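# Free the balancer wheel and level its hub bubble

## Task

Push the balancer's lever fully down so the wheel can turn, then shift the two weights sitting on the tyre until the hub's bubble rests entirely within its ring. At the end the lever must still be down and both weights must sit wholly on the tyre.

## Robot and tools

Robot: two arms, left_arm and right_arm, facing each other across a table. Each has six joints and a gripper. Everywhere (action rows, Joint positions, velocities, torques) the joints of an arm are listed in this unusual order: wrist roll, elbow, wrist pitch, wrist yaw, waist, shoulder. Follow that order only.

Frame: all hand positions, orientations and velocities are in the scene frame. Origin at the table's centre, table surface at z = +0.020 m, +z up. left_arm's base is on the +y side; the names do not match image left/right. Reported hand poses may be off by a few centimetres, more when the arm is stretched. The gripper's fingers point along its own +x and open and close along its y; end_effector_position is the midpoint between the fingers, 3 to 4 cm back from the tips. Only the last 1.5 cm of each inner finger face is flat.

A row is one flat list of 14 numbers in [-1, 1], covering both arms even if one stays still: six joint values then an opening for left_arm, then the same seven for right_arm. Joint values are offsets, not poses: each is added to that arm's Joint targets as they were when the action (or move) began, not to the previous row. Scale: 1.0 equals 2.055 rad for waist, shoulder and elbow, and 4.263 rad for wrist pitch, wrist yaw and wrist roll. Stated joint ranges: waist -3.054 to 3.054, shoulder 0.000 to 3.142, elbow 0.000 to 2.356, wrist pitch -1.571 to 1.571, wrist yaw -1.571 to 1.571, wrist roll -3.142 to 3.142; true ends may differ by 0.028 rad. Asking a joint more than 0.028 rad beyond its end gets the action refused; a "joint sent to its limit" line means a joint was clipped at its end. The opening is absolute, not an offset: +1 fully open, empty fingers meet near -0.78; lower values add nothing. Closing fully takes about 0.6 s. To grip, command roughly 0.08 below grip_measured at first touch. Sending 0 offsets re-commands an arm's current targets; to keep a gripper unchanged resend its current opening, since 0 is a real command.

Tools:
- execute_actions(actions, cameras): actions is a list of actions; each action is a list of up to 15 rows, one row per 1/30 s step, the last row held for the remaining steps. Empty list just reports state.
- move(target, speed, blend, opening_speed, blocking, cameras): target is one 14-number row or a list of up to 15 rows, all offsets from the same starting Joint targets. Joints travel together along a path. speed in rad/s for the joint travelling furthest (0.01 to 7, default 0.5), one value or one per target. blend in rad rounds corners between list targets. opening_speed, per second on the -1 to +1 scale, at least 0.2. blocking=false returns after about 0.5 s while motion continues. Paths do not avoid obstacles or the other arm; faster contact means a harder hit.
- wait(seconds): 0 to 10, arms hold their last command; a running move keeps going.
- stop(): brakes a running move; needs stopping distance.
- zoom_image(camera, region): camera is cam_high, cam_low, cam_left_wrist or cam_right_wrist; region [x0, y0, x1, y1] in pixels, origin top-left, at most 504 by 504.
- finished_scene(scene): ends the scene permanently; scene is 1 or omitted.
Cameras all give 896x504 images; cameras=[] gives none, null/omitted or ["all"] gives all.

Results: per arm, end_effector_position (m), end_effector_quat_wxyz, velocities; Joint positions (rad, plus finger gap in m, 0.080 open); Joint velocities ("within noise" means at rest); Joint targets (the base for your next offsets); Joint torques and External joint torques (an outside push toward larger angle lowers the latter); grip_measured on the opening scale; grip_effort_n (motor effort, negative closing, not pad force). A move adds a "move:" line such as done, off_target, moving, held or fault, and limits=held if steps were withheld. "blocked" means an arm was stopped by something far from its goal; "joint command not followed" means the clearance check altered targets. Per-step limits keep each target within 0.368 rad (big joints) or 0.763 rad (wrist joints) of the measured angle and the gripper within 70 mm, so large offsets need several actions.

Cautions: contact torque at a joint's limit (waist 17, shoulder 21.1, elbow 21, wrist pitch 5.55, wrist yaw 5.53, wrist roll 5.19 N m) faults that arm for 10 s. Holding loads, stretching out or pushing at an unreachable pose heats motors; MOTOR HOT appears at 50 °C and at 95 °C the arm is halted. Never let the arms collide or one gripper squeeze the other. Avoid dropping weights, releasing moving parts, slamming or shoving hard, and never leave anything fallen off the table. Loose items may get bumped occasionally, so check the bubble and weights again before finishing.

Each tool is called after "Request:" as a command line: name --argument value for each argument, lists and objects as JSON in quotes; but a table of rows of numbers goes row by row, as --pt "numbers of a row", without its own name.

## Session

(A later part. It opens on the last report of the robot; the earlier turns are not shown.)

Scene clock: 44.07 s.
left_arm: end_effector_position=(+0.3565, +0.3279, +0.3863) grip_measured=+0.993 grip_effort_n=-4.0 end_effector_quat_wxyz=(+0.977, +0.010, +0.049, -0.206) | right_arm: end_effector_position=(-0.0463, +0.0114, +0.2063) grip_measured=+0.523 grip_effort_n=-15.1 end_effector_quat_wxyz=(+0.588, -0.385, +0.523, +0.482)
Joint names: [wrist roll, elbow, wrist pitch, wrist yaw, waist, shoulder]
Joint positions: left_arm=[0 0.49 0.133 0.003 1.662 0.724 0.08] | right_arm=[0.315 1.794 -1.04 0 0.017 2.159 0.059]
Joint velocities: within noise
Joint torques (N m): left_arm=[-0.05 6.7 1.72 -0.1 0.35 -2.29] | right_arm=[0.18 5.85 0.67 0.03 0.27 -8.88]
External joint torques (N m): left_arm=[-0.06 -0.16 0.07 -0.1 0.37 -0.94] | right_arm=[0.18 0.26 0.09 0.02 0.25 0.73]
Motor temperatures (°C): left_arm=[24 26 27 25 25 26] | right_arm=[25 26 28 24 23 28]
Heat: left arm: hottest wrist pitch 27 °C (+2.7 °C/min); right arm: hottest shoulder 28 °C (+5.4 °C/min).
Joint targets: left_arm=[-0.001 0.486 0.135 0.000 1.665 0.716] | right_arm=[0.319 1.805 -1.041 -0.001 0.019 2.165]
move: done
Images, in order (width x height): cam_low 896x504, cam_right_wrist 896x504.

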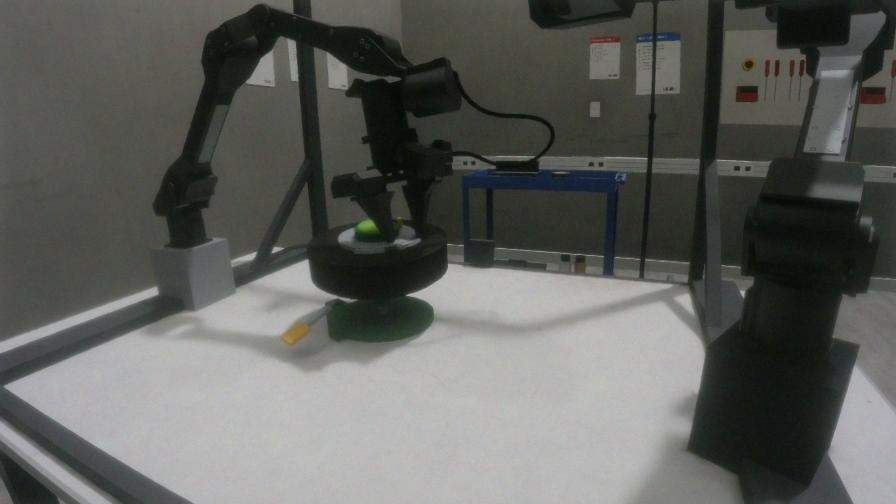

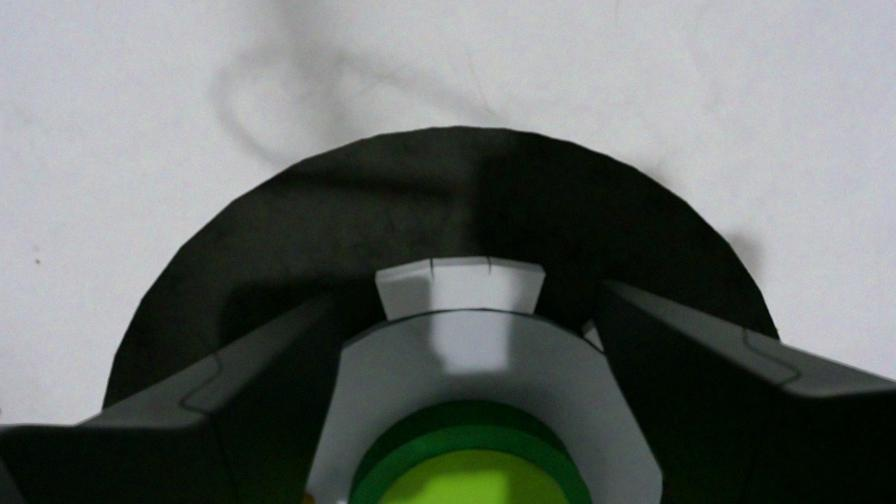

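Request:
move --target '[0,0,0,0,0,0,1, 0,-0.0118,0.0068,0,0.0012,0.0024,0.52]' --speed 0.2 --cameras '["cam_low","cam_right_wrist"]'

Request:
zoom_image --camera "cam_low" --region '[290, 160, 450, 280]'

Request:
zoom_image --camera "cam_right_wrist" --region '[300, 180, 700, 450]'

Scene clock: 45.63 s.
left_arm: end_effector_position=(+0.3565, +0.3279, +0.3863) grip_measured=+0.993 grip_effort_n=-4.0 end_effector_quat_wxyz=(+0.977, +0.010, +0.049, -0.206) | right_arm: end_effector_position=(-0.0475, +0.0144, +0.2026) grip_measured=+0.523 grip_effort_n=-15.6 end_effector_quat_wxyz=(+0.589, -0.382, +0.520, +0.486)
Joint names: [wrist roll, elbow, wrist pitch, wrist yaw, waist, shoulder]
Joint positions: left_arm=[0 0.49 0.133 0.003 1.662 0.724 0.08] | right_arm=[0.315 1.785 -1.015 0 0.019 2.164 0.059]
Joint velocities: within noise
Joint torques (N m): left_arm=[-0.02 6.63 1.77 -0.09 0.25 -2.31] | right_arm=[0.17 4.3 1.04 0.04 0.38 -8.94]
External joint torques (N m): left_arm=[-0.02 -0.21 0.12 -0.09 0.24 -0.98] | right_arm=[0.18 -1.32 0.44 0.02 0.46 0.74]
Motor temperatures (°C): left_arm=[24 26 27 25 25 26] | right_arm=[25 26 28 24 23 29]
Heat: left arm: hottest wrist pitch 27 °C (+2.6 °C/min); right arm: hottest shoulder 29 °C (+6.6 °C/min).
Joint targets: left_arm=[-0.001 0.486 0.135 0.000 1.665 0.716] | right_arm=[0.319 1.781 -1.012 -0.001 0.022 2.169]
move: done
Images, in order (width x height): cam_low 896x504, cam_right_wrist 896x504.

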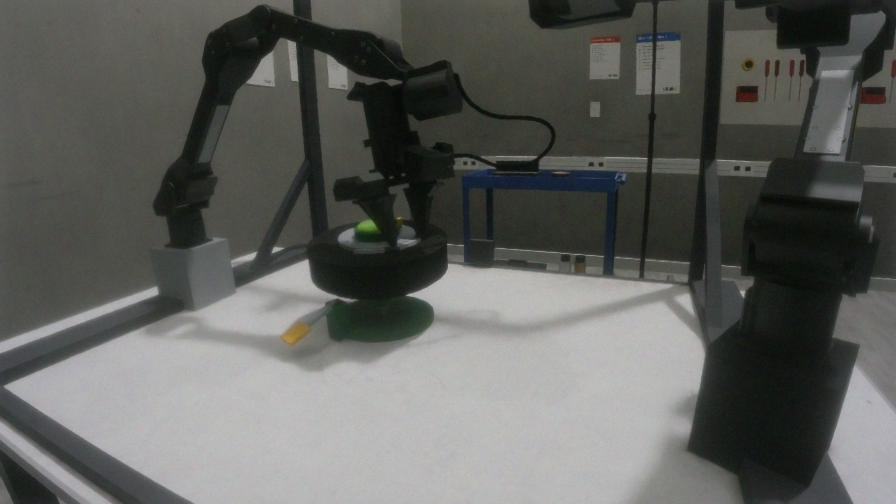

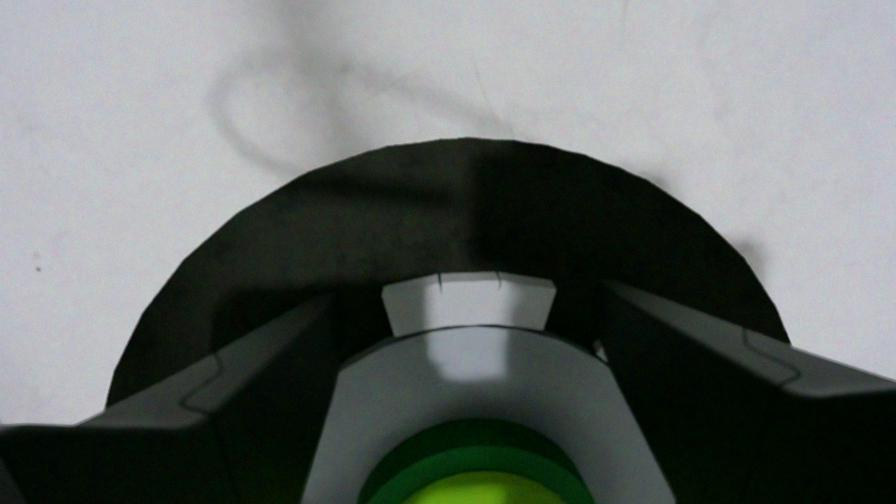

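Scaled by 3.150 from the camera's 896x504 image, which has a finer 1280x720 frame.

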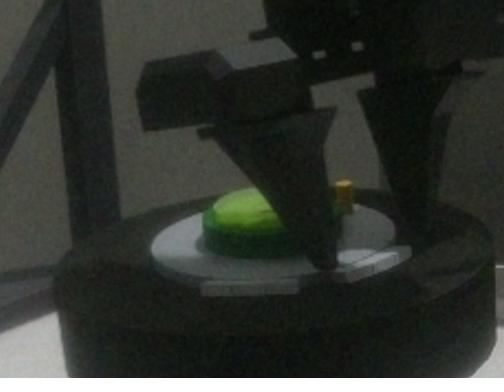

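Scaled by 1.260 from the camera's 896x504 image, which has a finer 1280x720 frame.

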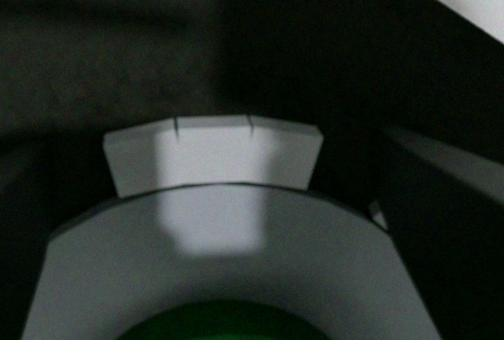

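Request:
move --target '[0,0,0,0,0,0,1, 0,-0.0089,0.0052,0,0,0.0017,0.52]' --speed 0.2 --cameras '["cam_low","cam_right_wrist"]'

Request:
zoom_image --camera "cam_low" --region '[290, 160, 450, 280]'

Scene clock: 46.67 s.
left_arm: end_effector_position=(+0.3565, +0.3279, +0.3863) grip_measured=+0.993 grip_effort_n=-4.0 end_effector_quat_wxyz=(+0.977, +0.010, +0.049, -0.206) | right_arm: end_effector_position=(-0.0475, +0.0144, +0.1967) grip_measured=+0.523 grip_effort_n=-15.1 end_effector_quat_wxyz=(+0.589, -0.382, +0.520, +0.486)
Joint names: [wrist roll, elbow, wrist pitch, wrist yaw, waist, shoulder]
Joint positions: left_arm=[0 0.49 0.133 0.003 1.662 0.724 0.08] | right_arm=[0.315 1.767 -0.993 0 0.019 2.167 0.059]
Joint velocities: within noise
Joint torques (N m): left_arm=[-0.07 6.63 1.77 -0.09 0.34 -2.34] | right_arm=[0.17 4.27 1.04 0.02 0.31 -8.94]
External joint torques (N m): left_arm=[-0.08 -0.19 0.13 -0.09 0.33 -1] | right_arm=[0.17 -1.38 0.43 0.01 0.32 0.8]
Motor temperatures (°C): left_arm=[24 26 27 25 25 26] | right_arm=[25 26 28 24 23 29]
Heat: left arm: hottest wrist pitch 27 °C (+2.6 °C/min); right arm: hottest shoulder 29 °C (+6.4 °C/min).
Joint targets: left_arm=[-0.001 0.486 0.135 0.000 1.665 0.716] | right_arm=[0.319 1.763 -0.990 -0.001 0.022 2.173]
move: done
Images, in order (width x height): cam_low 896x504, cam_right_wrist 896x504.

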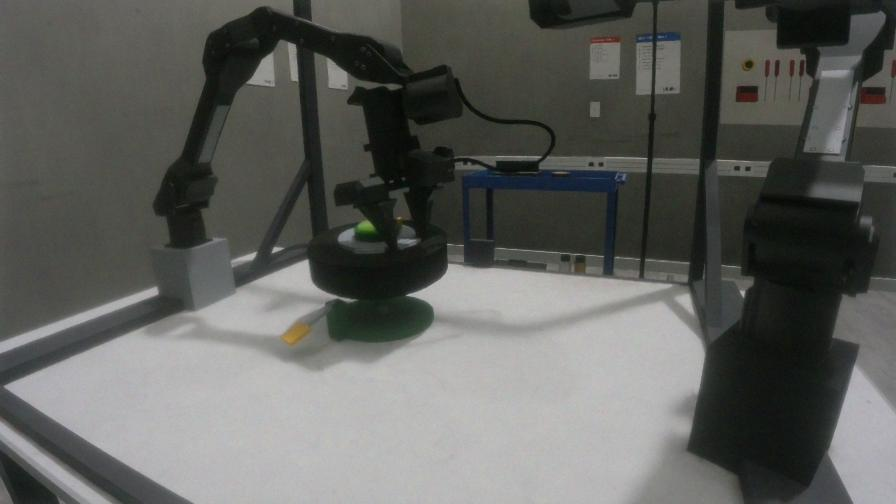

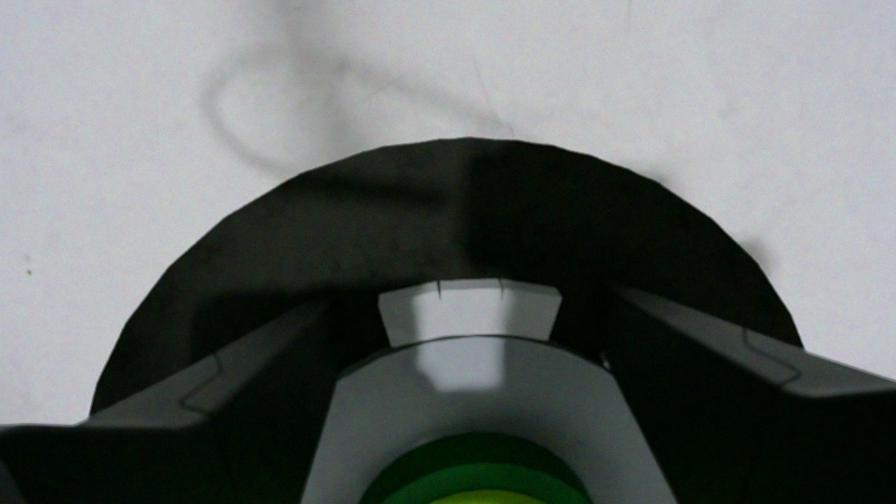

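Scaled by 3.150 from the camera's 896x504 image, which has a finer 1280x720 frame.

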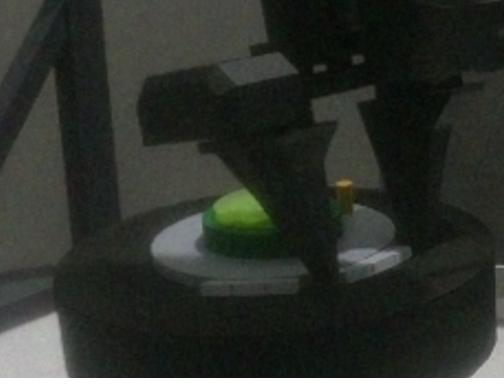

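Request:
move --target '[0,0,0,0,0,0,1, 0,0,0,0,0,0,0.0]' --opening_speed 0.5 --cameras '["cam_low","cam_right_wrist"]'

Request:
zoom_image --camera "cam_right_wrist" --region '[300, 180, 700, 450]'

Scene clock: 48.30 s.
left_arm: end_effector_position=(+0.3565, +0.3279, +0.3863) grip_measured=+0.993 grip_effort_n=-4.0 end_effector_quat_wxyz=(+0.977, +0.010, +0.049, -0.206) | right_arm: end_effector_position=(-0.0475, +0.0145, +0.1967) grip_measured=+0.039 grip_effort_n=-83.5 end_effector_quat_wxyz=(+0.589, -0.382, +0.520, +0.486)
Joint names: [wrist roll, elbow, wrist pitch, wrist yaw, waist, shoulder]
Joint positions: left_arm=[0 0.49 0.133 0.003 1.662 0.724 0.08] | right_arm=[0.315 1.767 -0.993 0 0.019 2.167 0.037]
Joint velocities: within noise
Joint torques (N m): left_arm=[-0.06 6.68 1.74 -0.08 0.32 -2.38] | right_arm=[0.17 4.26 1.01 0.02 0.26 -8.91]
External joint torques (N m): left_arm=[-0.06 -0.1 0.12 -0.08 0.33 -1.08] | right_arm=[0.17 -1.35 0.41 0.01 0.26 0.79]
Motor temperatures (°C): left_arm=[24 26 28 25 25 26] | right_arm=[25 26 28 24 23 29]
Heat: left arm: hottest wrist pitch 28 °C (+3.7 °C/min); right arm: hottest shoulder 29 °C (+6.2 °C/min).
Joint targets: left_arm=[-0.001 0.486 0.135 0.000 1.665 0.716] | right_arm=[0.319 1.763 -0.990 -0.001 0.022 2.173]
move: done
Images, in order (width x height): cam_low 896x504, cam_right_wrist 896x504.

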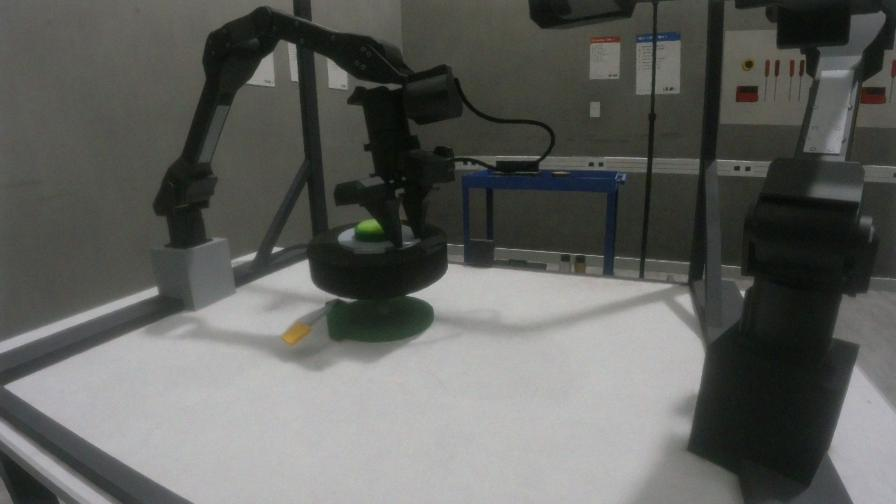

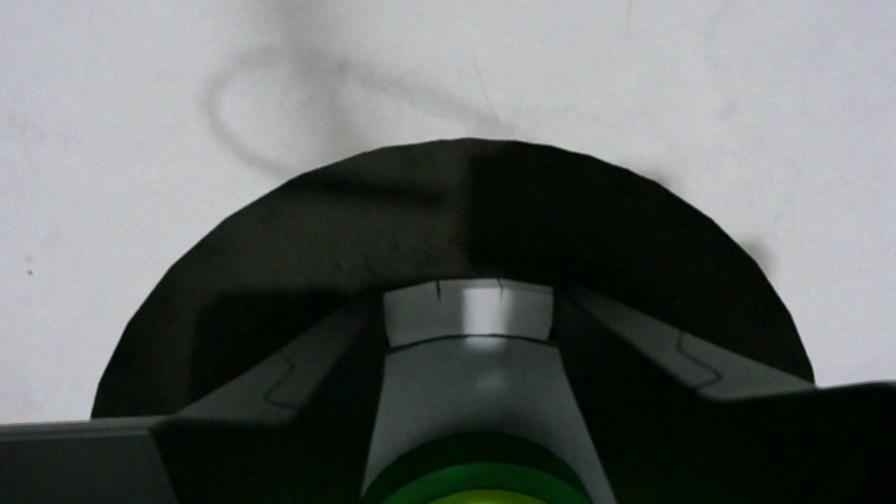

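Scaled by 1.260 from the camera's 896x504 image, which has a finer 1280x720 frame.

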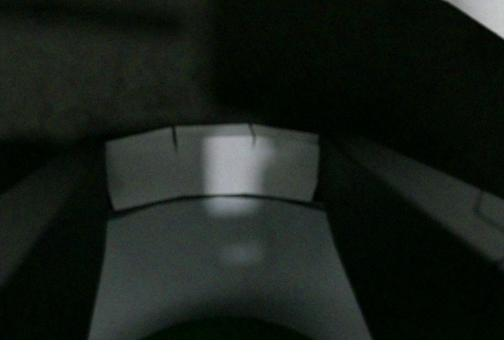

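Request:
move --pt "0 0 0 0 0 0 1 0 0.0813 -0.0429 0 0 -0.0076 -0.03" --pt "0 0 0 0 0 0 1 -0.2723 0.1928 -0.1031 0 0.0712 0.0621 -0.03" --speed 0.4

Request:
zoom_image --camera "cam_right_wrist" --region '[250, 180, 700, 500]'

Scene clock: 53.73 s.
left_arm: end_effector_position=(+0.3565, +0.3279, +0.3863) grip_measured=+0.993 grip_effort_n=-4.0 end_effector_quat_wxyz=(+0.977, +0.010, +0.049, -0.206) | right_arm: end_effector_position=(-0.1115, -0.0055, +0.2366) grip_measured=+0.039 grip_effort_n=-83.5 end_effector_quat_wxyz=(+0.179, -0.685, +0.181, +0.683)
Joint names: [wrist roll, elbow, wrist pitch, wrist yaw, waist, shoulder]
Joint positions: left_arm=[0 0.49 0.133 0.003 1.662 0.724 0.08] | right_arm=[-0.838 2.148 -1.427 0 0.166 2.294 0.037]
Joint velocities: within noise
Joint torques (N m): left_arm=[-0.04 6.78 1.74 -0.1 0.27 -2.32] | right_arm=[-0.15 5.61 0.25 -0.07 0.16 -9.29]
External joint torques (N m): left_arm=[-0.04 -0.03 0.1 -0.09 0.25 -1] | right_arm=[-0.15 0.23 -0.06 -0.03 0.16 0.94]
Motor temperatures (°C): left_arm=[24 26 28 25 25 25] | right_arm=[25 27 28 24 23 30]
Heat: left arm: hottest wrist pitch 28 °C (+3.3 °C/min); right arm: hottest shoulder 30 °C (+6.7 °C/min).
Joint targets: left_arm=[-0.001 0.486 0.135 0.000 1.665 0.716] | right_arm=[-0.842 2.159 -1.430 -0.001 0.168 2.301]
move: done

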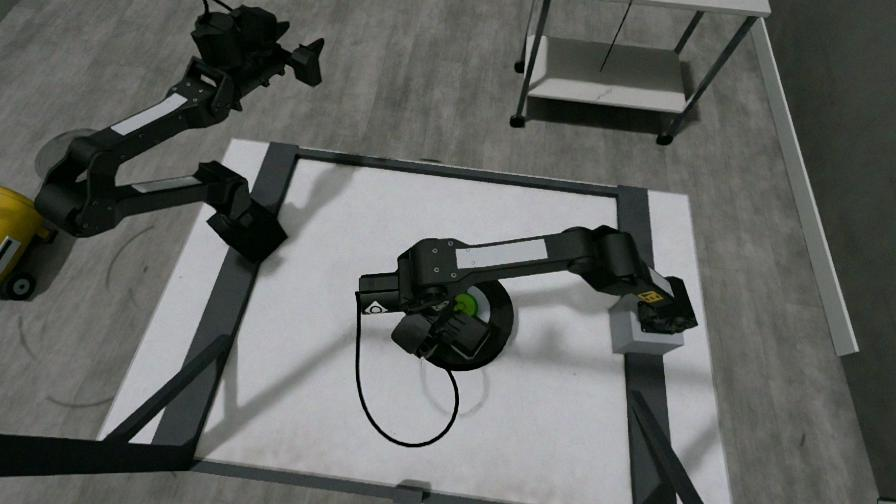

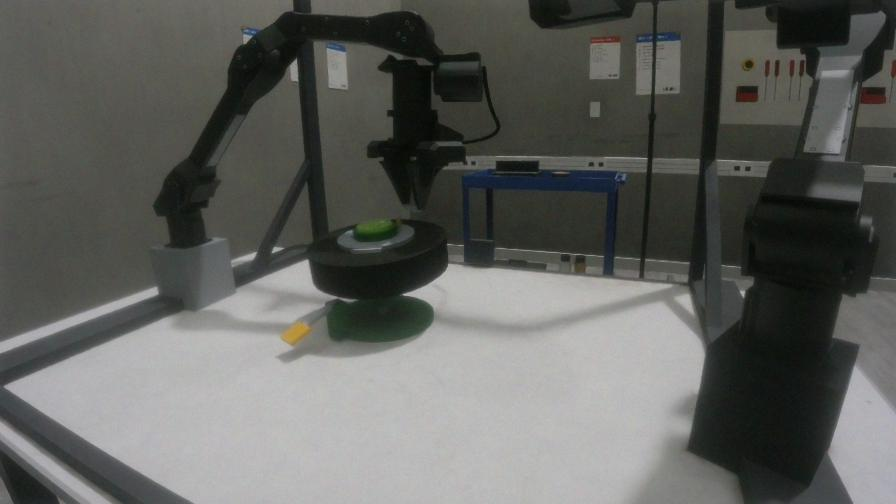

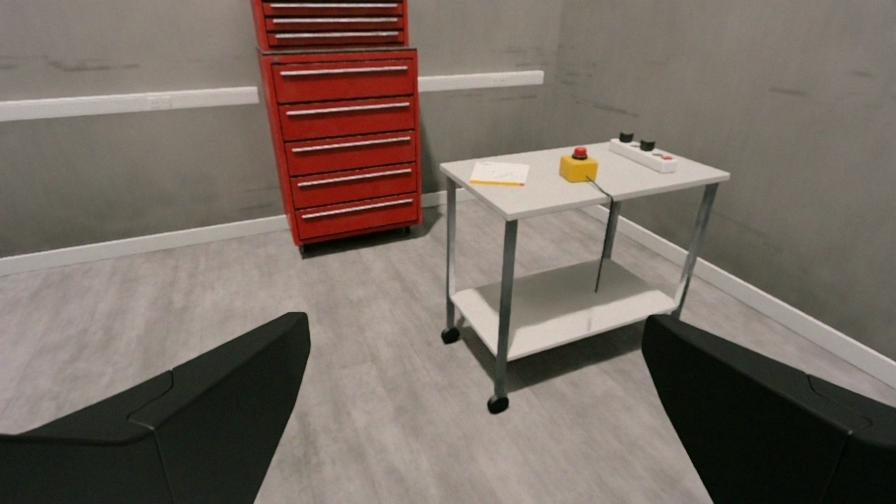

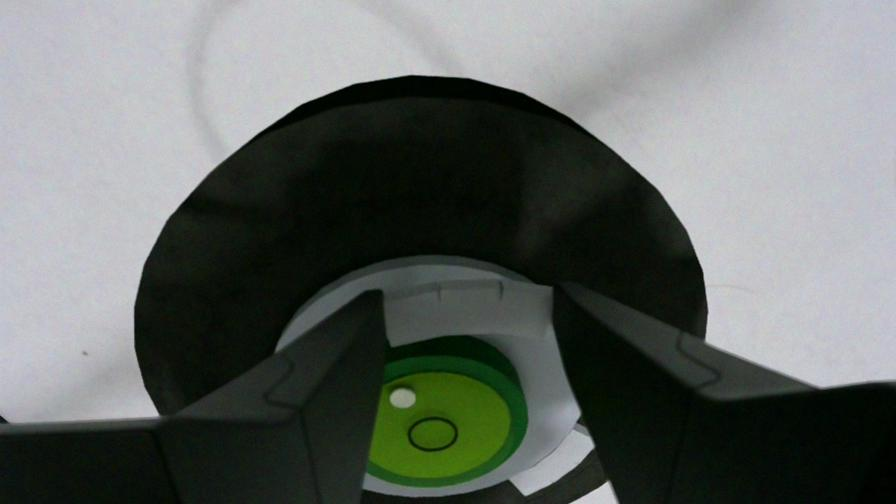

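Scaled by 1.120 from the camera's 896x504 image, which has a finer 1280x720 frame.

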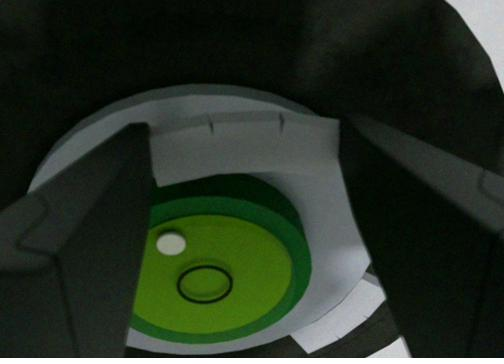

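Request:
move --target '[0,0,0,0,0,0,1, 0.0413,-0.0537,0.0257,0,-0.0078,-0.001,-0.03]' --speed 0.3 --cameras '["cam_low","cam_right_wrist"]'

Request:
zoom_image --camera "cam_right_wrist" --region '[250, 180, 700, 500]'

Request:
zoom_image --camera "cam_low" --region '[290, 160, 450, 280]'

Scene clock: 57.10 s.
left_arm: end_effector_position=(+0.3565, +0.3279, +0.3863) grip_measured=+0.993 grip_effort_n=-4.0 end_effector_quat_wxyz=(+0.977, +0.010, +0.049, -0.206) | right_arm: end_effector_position=(-0.1067, -0.0011, +0.2125) grip_measured=+0.039 grip_effort_n=-83.5 end_effector_quat_wxyz=(+0.243, -0.664, +0.239, +0.666)
Joint names: [wrist roll, elbow, wrist pitch, wrist yaw, waist, shoulder]
Joint positions: left_arm=[0 0.49 0.133 0.003 1.662 0.724 0.08] | right_arm=[-0.669 2.053 -1.322 0 0.154 2.295 0.037]
Joint velocities: within noise
Joint torques (N m): left_arm=[-0.04 6.71 1.76 -0.09 0.28 -2.37] | right_arm=[0.13 4.12 0.62 -0.04 -0.14 -9.61]
External joint torques (N m): left_arm=[-0.04 -0.09 0.12 -0.09 0.28 -1.06] | right_arm=[0.13 -1.34 0.29 -0.01 -0.13 0.7]
Motor temperatures (°C): left_arm=[24 26 28 25 25 25] | right_arm=[25 27 28 24 23 31]
Heat: left arm: hottest wrist pitch 28 °C (+3.2 °C/min); right arm: hottest shoulder 31 °C (+7.4 °C/min).
Joint targets: left_arm=[-0.001 0.486 0.135 0.000 1.665 0.716] | right_arm=[-0.666 2.049 -1.320 -0.001 0.152 2.298]
move: done
Images, in order (width x height): cam_low 896x504, cam_right_wrist 896x504.

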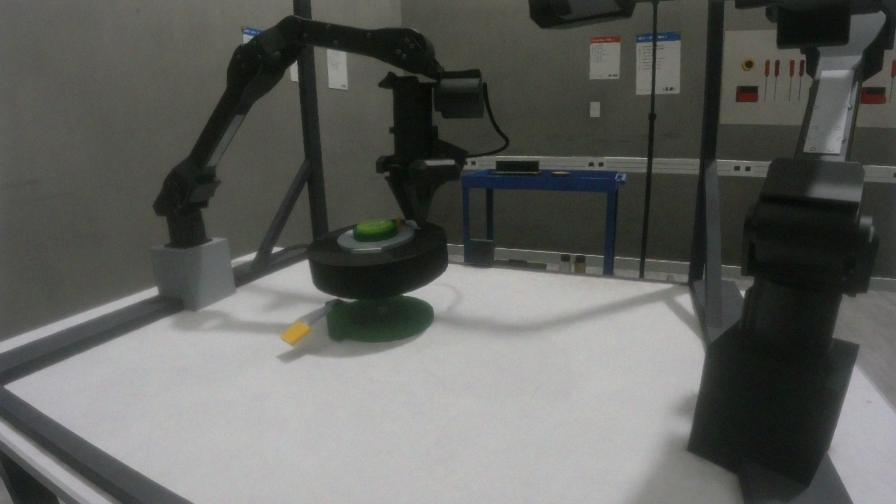

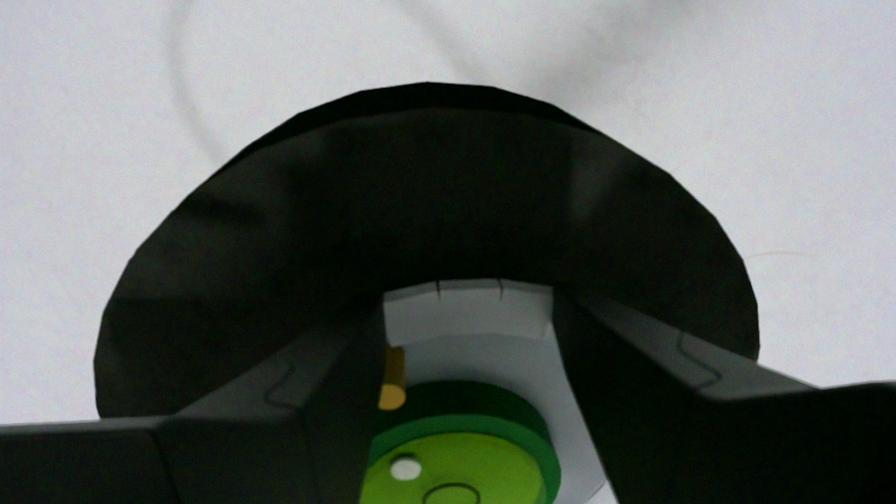

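Scaled by 1.120 from the camera's 896x504 image, which has a finer 1280x720 frame.

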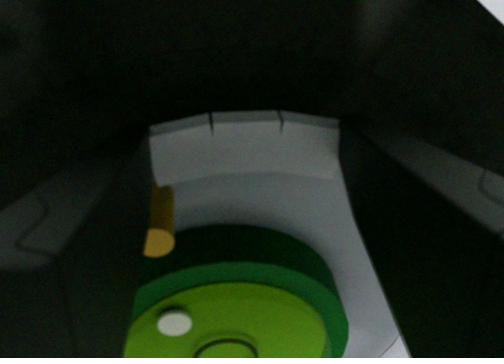

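Scaled by 3.150 from the camera's 896x504 image, which has a finer 1280x720 frame.

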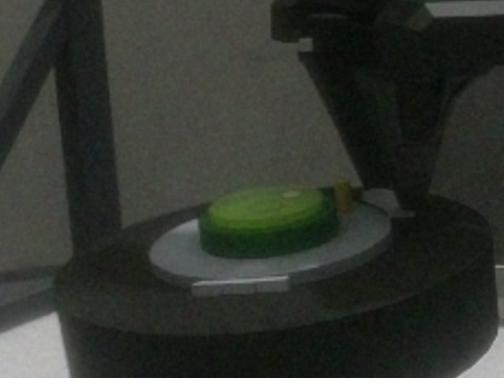

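Request:
move --target '[0,0,0,0,0,0,1, 0,-0.0257,0.0130,0,0,0.0014,-0.03]' --speed 0.1 --cameras '["cam_low","cam_right_wrist"]'

Request:
zoom_image --camera "cam_low" --region '[290, 160, 450, 280]'

Scene clock: 58.80 s.
left_arm: end_effector_position=(+0.3565, +0.3279, +0.3863) grip_measured=+0.993 grip_effort_n=-4.0 end_effector_quat_wxyz=(+0.977, +0.010, +0.049, -0.206) | right_arm: end_effector_position=(-0.1071, -0.0004, +0.1998) grip_measured=+0.039 grip_effort_n=-83.5 end_effector_quat_wxyz=(+0.244, -0.662, +0.238, +0.667)
Joint names: [wrist roll, elbow, wrist pitch, wrist yaw, waist, shoulder]
Joint positions: left_arm=[0 0.49 0.133 0.003 1.662 0.724 0.08] | right_arm=[-0.669 2.002 -1.266 -0.001 0.154 2.295 0.037]
Joint velocities: within noise
Joint torques (N m): left_arm=[-0.04 6.77 1.76 -0.09 0.26 -2.26] | right_arm=[0.12 3.84 0.59 0.01 -0.11 -9.29]
External joint torques (N m): left_arm=[-0.05 -0.13 0.09 -0.09 0.27 -0.89] | right_arm=[0.12 -1.53 0.26 0.05 -0.18 0.88]
Motor temperatures (°C): left_arm=[24 26 28 25 25 25] | right_arm=[25 27 28 24 23 31]
Heat: left arm: hottest wrist pitch 28 °C (+3.1 °C/min); right arm: hottest shoulder 31 °C (+7.1 °C/min).
Joint targets: left_arm=[-0.001 0.486 0.135 0.000 1.665 0.716] | right_arm=[-0.666 1.996 -1.265 -0.001 0.152 2.301]
move: done
Images, in order (width x height): cam_low 896x504, cam_right_wrist 896x504.

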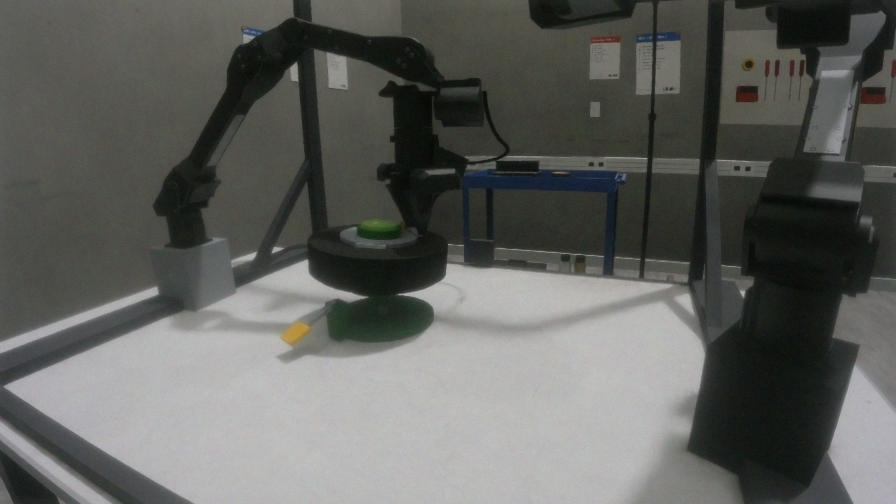

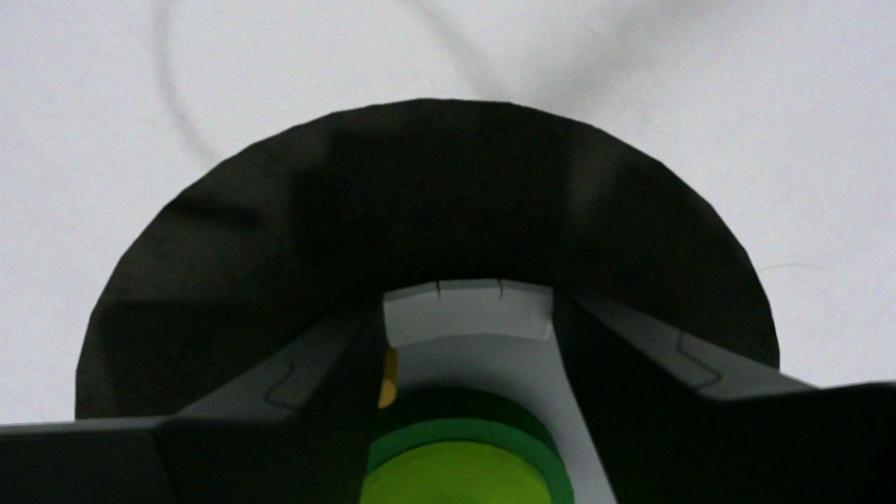

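Scaled by 3.150 from the camera's 896x504 image, which has a finer 1280x720 frame.

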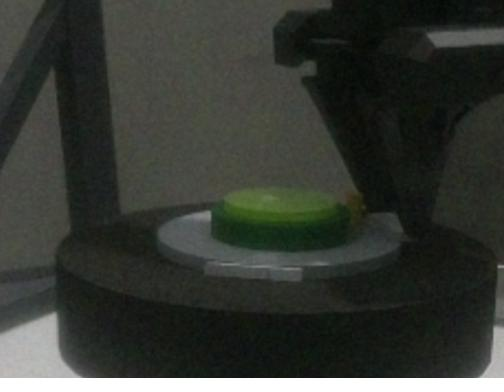

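Request:
zoom_image --camera "cam_right_wrist" --region '[360, 250, 580, 410]'

Scaled by 2.291 from the camera's 896x504 image, which has a finer 1280x720 frame.

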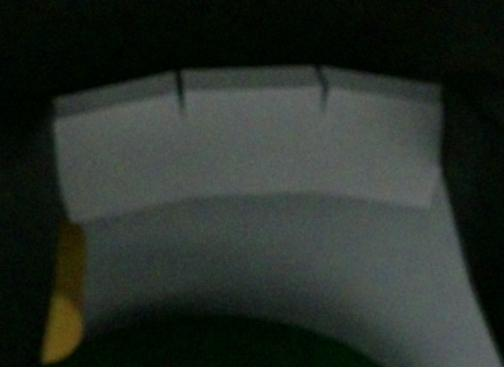

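Request:
move --pt "0 0 0 0 0 0 1 0 0.0311 -0.016 0 0 -0.0012 -0.03" --pt "0 0 0 0 0 0 1 0 0.0593 -0.0217 0 0.0054 0.0147 -0.03" --speed 0.2 --cameras '["cam_right_wrist"]'

Request:
zoom_image --camera "cam_right_wrist" --region '[300, 250, 620, 500]'

Scene clock: 60.87 s.
left_arm: end_effector_position=(+0.3565, +0.3279, +0.3863) grip_measured=+0.993 grip_effort_n=-4.0 end_effector_quat_wxyz=(+0.977, +0.010, +0.049, -0.206) | right_arm: end_effector_position=(-0.1108, +0.0019, +0.2129) grip_measured=+0.039 grip_effort_n=-83.5 end_effector_quat_wxyz=(+0.238, -0.666, +0.240, +0.665)
Joint names: [wrist roll, elbow, wrist pitch, wrist yaw, waist, shoulder]
Joint positions: left_arm=[0 0.49 0.133 0.003 1.662 0.724 0.08] | right_arm=[-0.669 2.106 -1.355 -0.001 0.161 2.325 0.037]
Joint velocities: within noise
Joint torques (N m): left_arm=[-0.04 6.74 1.73 -0.12 0.23 -2.3] | right_arm=[0.14 5.65 0.23 0.01 0.22 -9.51]
External joint torques (N m): left_arm=[-0.04 0 0.11 -0.12 0.23 -1.02] | right_arm=[0.14 0.29 -0.05 0.03 0.25 0.87]
Motor temperatures (°C): left_arm=[24 26 28 25 25 25] | right_arm=[25 27 28 24 23 32]
Heat: left arm: hottest wrist pitch 28 °C (+3.0 °C/min); right arm: hottest shoulder 32 °C (+8.0 °C/min).
Joint targets: left_arm=[-0.001 0.486 0.135 0.000 1.665 0.716] | right_arm=[-0.666 2.118 -1.357 -0.001 0.163 2.332]
move: done
Images, in order (width x height): cam_right_wrist 896x504.

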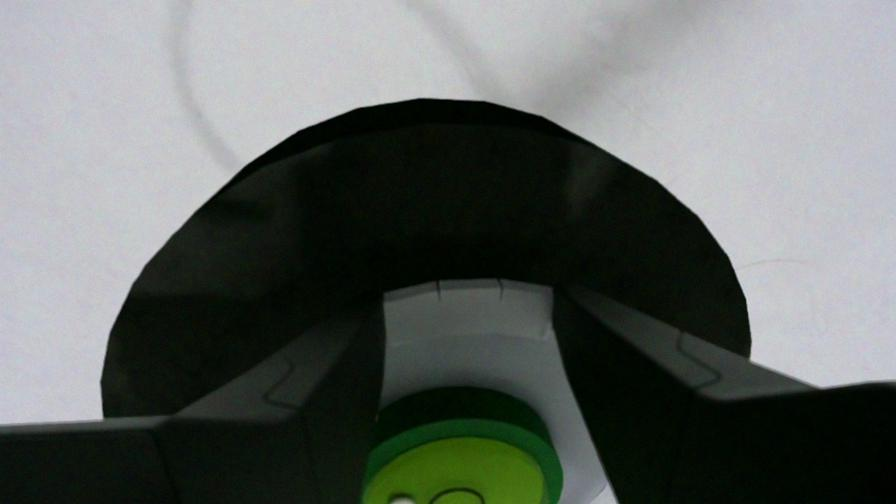

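Scaled by 1.575 from the camera's 896x504 image, which has a finer 1280x720 frame.

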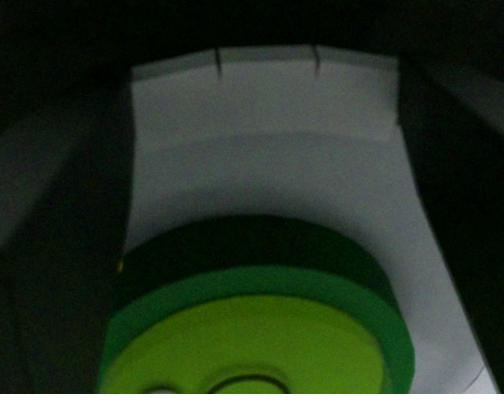

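Request:
move --target '[0,0,0,0,0,0,1, 0,0.0295,-0.0061,0,0.0054,0.0166,-0.03]' --speed 0.2 --cameras '["cam_right_wrist"]'

Request:
zoom_image --camera "cam_right_wrist" --region '[300, 250, 620, 500]'

Scene clock: 62.10 s.
left_arm: end_effector_position=(+0.3565, +0.3279, +0.3863) grip_measured=+0.993 grip_effort_n=-4.0 end_effector_quat_wxyz=(+0.977, +0.010, +0.049, -0.206) | right_arm: end_effector_position=(-0.1171, +0.0070, +0.2134) grip_measured=+0.039 grip_effort_n=-83.5 end_effector_quat_wxyz=(+0.234, -0.667, +0.236, +0.667)
Joint names: [wrist roll, elbow, wrist pitch, wrist yaw, waist, shoulder]
Joint positions: left_arm=[0 0.49 0.133 0.003 1.662 0.724 0.08] | right_arm=[-0.669 2.167 -1.381 -0.001 0.172 2.359 0.037]
Joint velocities: within noise
Joint torques (N m): left_arm=[-0.08 6.72 1.79 -0.1 0.33 -2.37] | right_arm=[0.13 5.6 0.25 0 0.13 -9.63]
External joint torques (N m): left_arm=[-0.08 -0.11 0.14 -0.1 0.33 -1.07] | right_arm=[0.13 0.3 -0.06 0.03 0.14 0.77]
Motor temperatures (°C): left_arm=[24 26 28 25 25 25] | right_arm=[25 27 28 24 23 32]
Heat: left arm: hottest wrist pitch 28 °C (+3.0 °C/min); right arm: hottest shoulder 32 °C (+8.1 °C/min).
Joint targets: left_arm=[-0.001 0.486 0.135 0.000 1.665 0.716] | right_arm=[-0.666 2.179 -1.383 -0.001 0.174 2.366]
move: done
Images, in order (width x height): cam_right_wrist 896x504.

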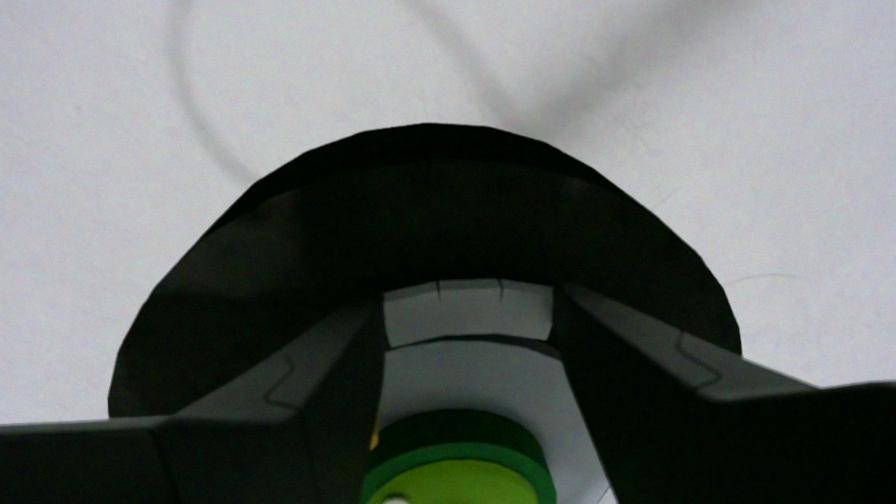

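Scaled by 1.575 from the camera's 896x504 image, which has a finer 1280x720 frame.

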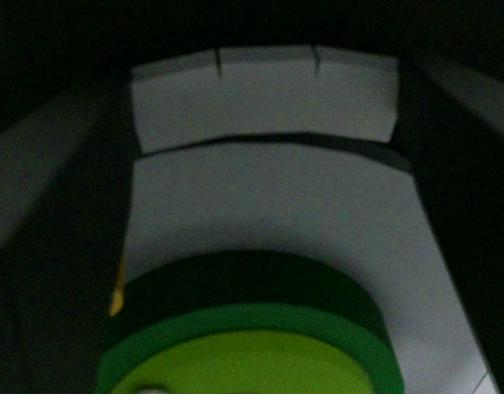

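Request:
move --target '[0,0,0,0,0,0,1, 0.0211,-0.0343,0.0161,0,0,-0.0008,-0.03]' --speed 0.1 --cameras '["cam_low","cam_right_wrist"]'

Request:
zoom_image --camera "cam_right_wrist" --region '[300, 250, 620, 500]'

Request:
zoom_image --camera "cam_low" --region '[290, 160, 450, 280]'

Scene clock: 64.23 s.
left_arm: end_effector_position=(+0.3565, +0.3279, +0.3863) grip_measured=+0.993 grip_effort_n=-4.0 end_effector_quat_wxyz=(+0.977, +0.010, +0.049, -0.206) | right_arm: end_effector_position=(-0.1177, +0.0093, +0.1996) grip_measured=+0.039 grip_effort_n=-83.5 end_effector_quat_wxyz=(+0.266, -0.654, +0.263, +0.657)
Joint names: [wrist roll, elbow, wrist pitch, wrist yaw, waist, shoulder]
Joint positions: left_arm=[0 0.49 0.133 0.003 1.662 0.724 0.08] | right_arm=[-0.579 2.112 -1.317 -0.001 0.172 2.359 0.037]
Joint velocities: within noise
Joint torques (N m): left_arm=[-0.08 6.68 1.73 -0.09 0.27 -2.3] | right_arm=[0.14 4.07 0.63 0 0.21 -9.78]
External joint torques (N m): left_arm=[-0.09 -0.1 0.1 -0.09 0.28 -1] | right_arm=[0.14 -1.34 0.31 0.03 0.21 0.8]
Motor temperatures (°C): left_arm=[24 27 29 25 25 25] | right_arm=[25 27 28 24 23 32]
Heat: left arm: hottest wrist pitch 29 °C (+4.1 °C/min); right arm: hottest shoulder 32 °C (+8.1 °C/min).
Joint targets: left_arm=[-0.001 0.486 0.135 0.000 1.665 0.716] | right_arm=[-0.576 2.108 -1.314 -0.001 0.174 2.364]
move: done
Images, in order (width x height): cam_low 896x504, cam_right_wrist 896x504.

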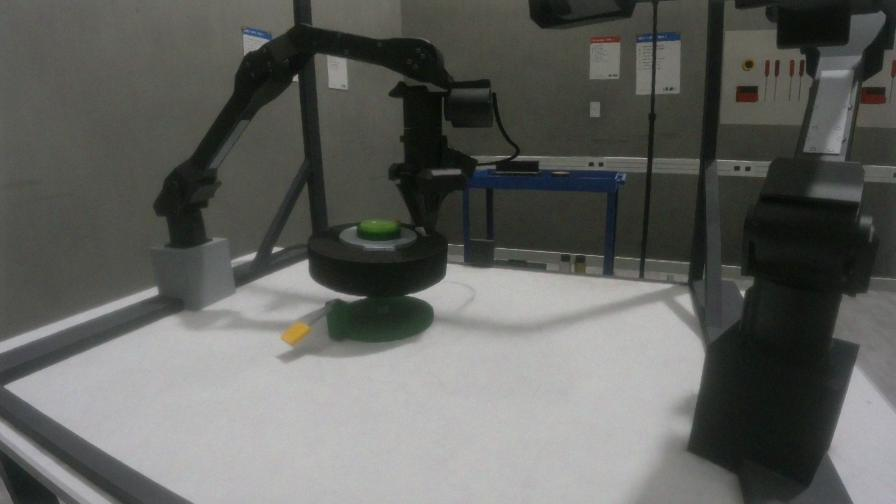

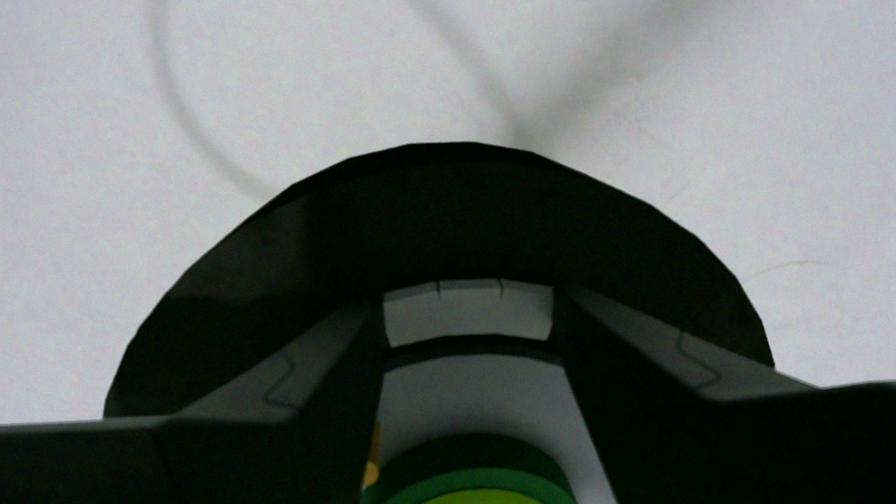

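Scaled by 1.575 from the camera's 896x504 image, which has a finer 1280x720 frame.

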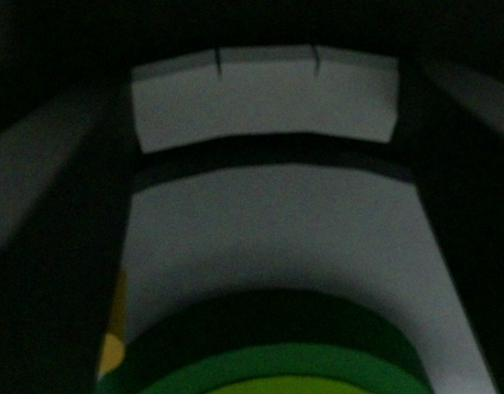

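Scaled by 3.150 from the camera's 896x504 image, which has a finer 1280x720 frame.

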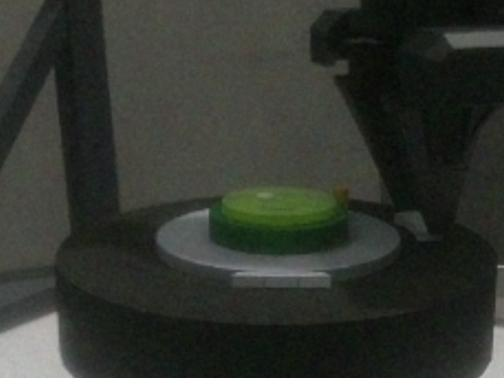

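Request:
move --target '[0,0,0,0,0,0,1, 0,-0.0075,0.0036,0,0,0,-0.03]' --speed 0.1 --cameras '["cam_low","cam_right_wrist"]'

Request:
zoom_image --camera "cam_right_wrist" --region '[300, 250, 620, 500]'

Request:
zoom_image --camera "cam_low" --region '[290, 160, 450, 280]'

Scene clock: 66.03 s.
left_arm: end_effector_position=(+0.3565, +0.3279, +0.3863) grip_measured=+0.993 grip_effort_n=-4.0 end_effector_quat_wxyz=(+0.977, +0.010, +0.049, -0.206) | right_arm: end_effector_position=(-0.1180, +0.0093, +0.1962) grip_measured=+0.039 grip_effort_n=-83.5 end_effector_quat_wxyz=(+0.266, -0.654, +0.262, +0.658)
Joint names: [wrist roll, elbow, wrist pitch, wrist yaw, waist, shoulder]
Joint positions: left_arm=[0 0.49 0.133 0.003 1.662 0.724 0.08] | right_arm=[-0.579 2.099 -1.303 -0.001 0.173 2.359 0.037]
Joint velocities: within noise
Joint torques (N m): left_arm=[-0.08 6.63 1.75 -0.08 0.27 -2.36] | right_arm=[0.14 3.84 0.73 0.01 0.16 -9.83]
External joint torques (N m): left_arm=[-0.08 -0.17 0.12 -0.08 0.26 -1.04] | right_arm=[0.14 -1.57 0.38 0.04 0.16 0.72]
Motor temperatures (°C): left_arm=[24 27 29 25 25 25] | right_arm=[25 27 28 24 23 32]
Heat: left arm: hottest wrist pitch 29 °C (+4.1 °C/min); right arm: hottest shoulder 32 °C (+7.1 °C/min).
Joint targets: left_arm=[-0.001 0.486 0.135 0.000 1.665 0.716] | right_arm=[-0.576 2.093 -1.299 -0.001 0.174 2.364]
move: done
Images, in order (width x height): cam_low 896x504, cam_right_wrist 896x504.

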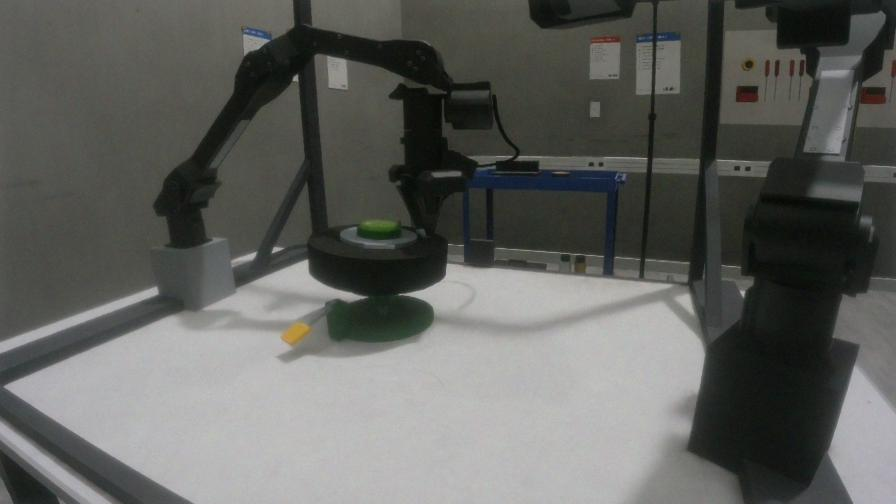

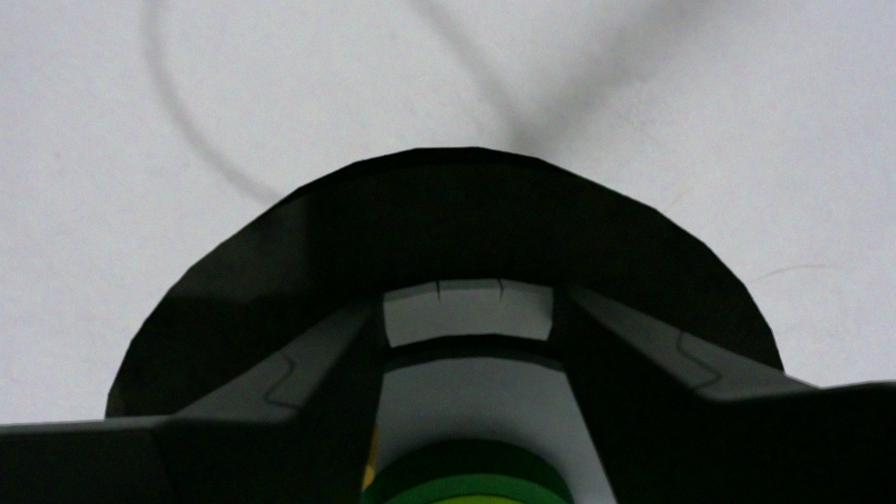

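Scaled by 1.575 from the camera's 896x504 image, which has a finer 1280x720 frame.

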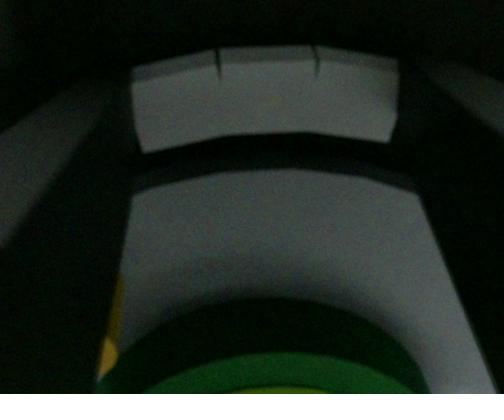

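Scaled by 3.150 from the camera's 896x504 image, which has a finer 1280x720 frame.

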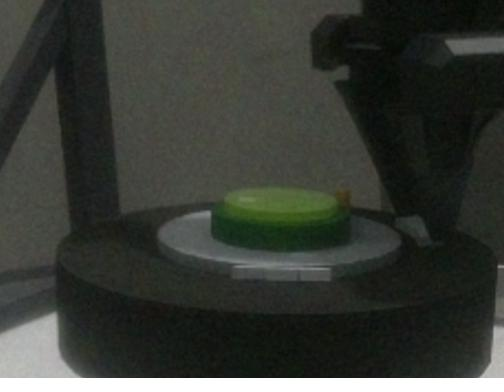

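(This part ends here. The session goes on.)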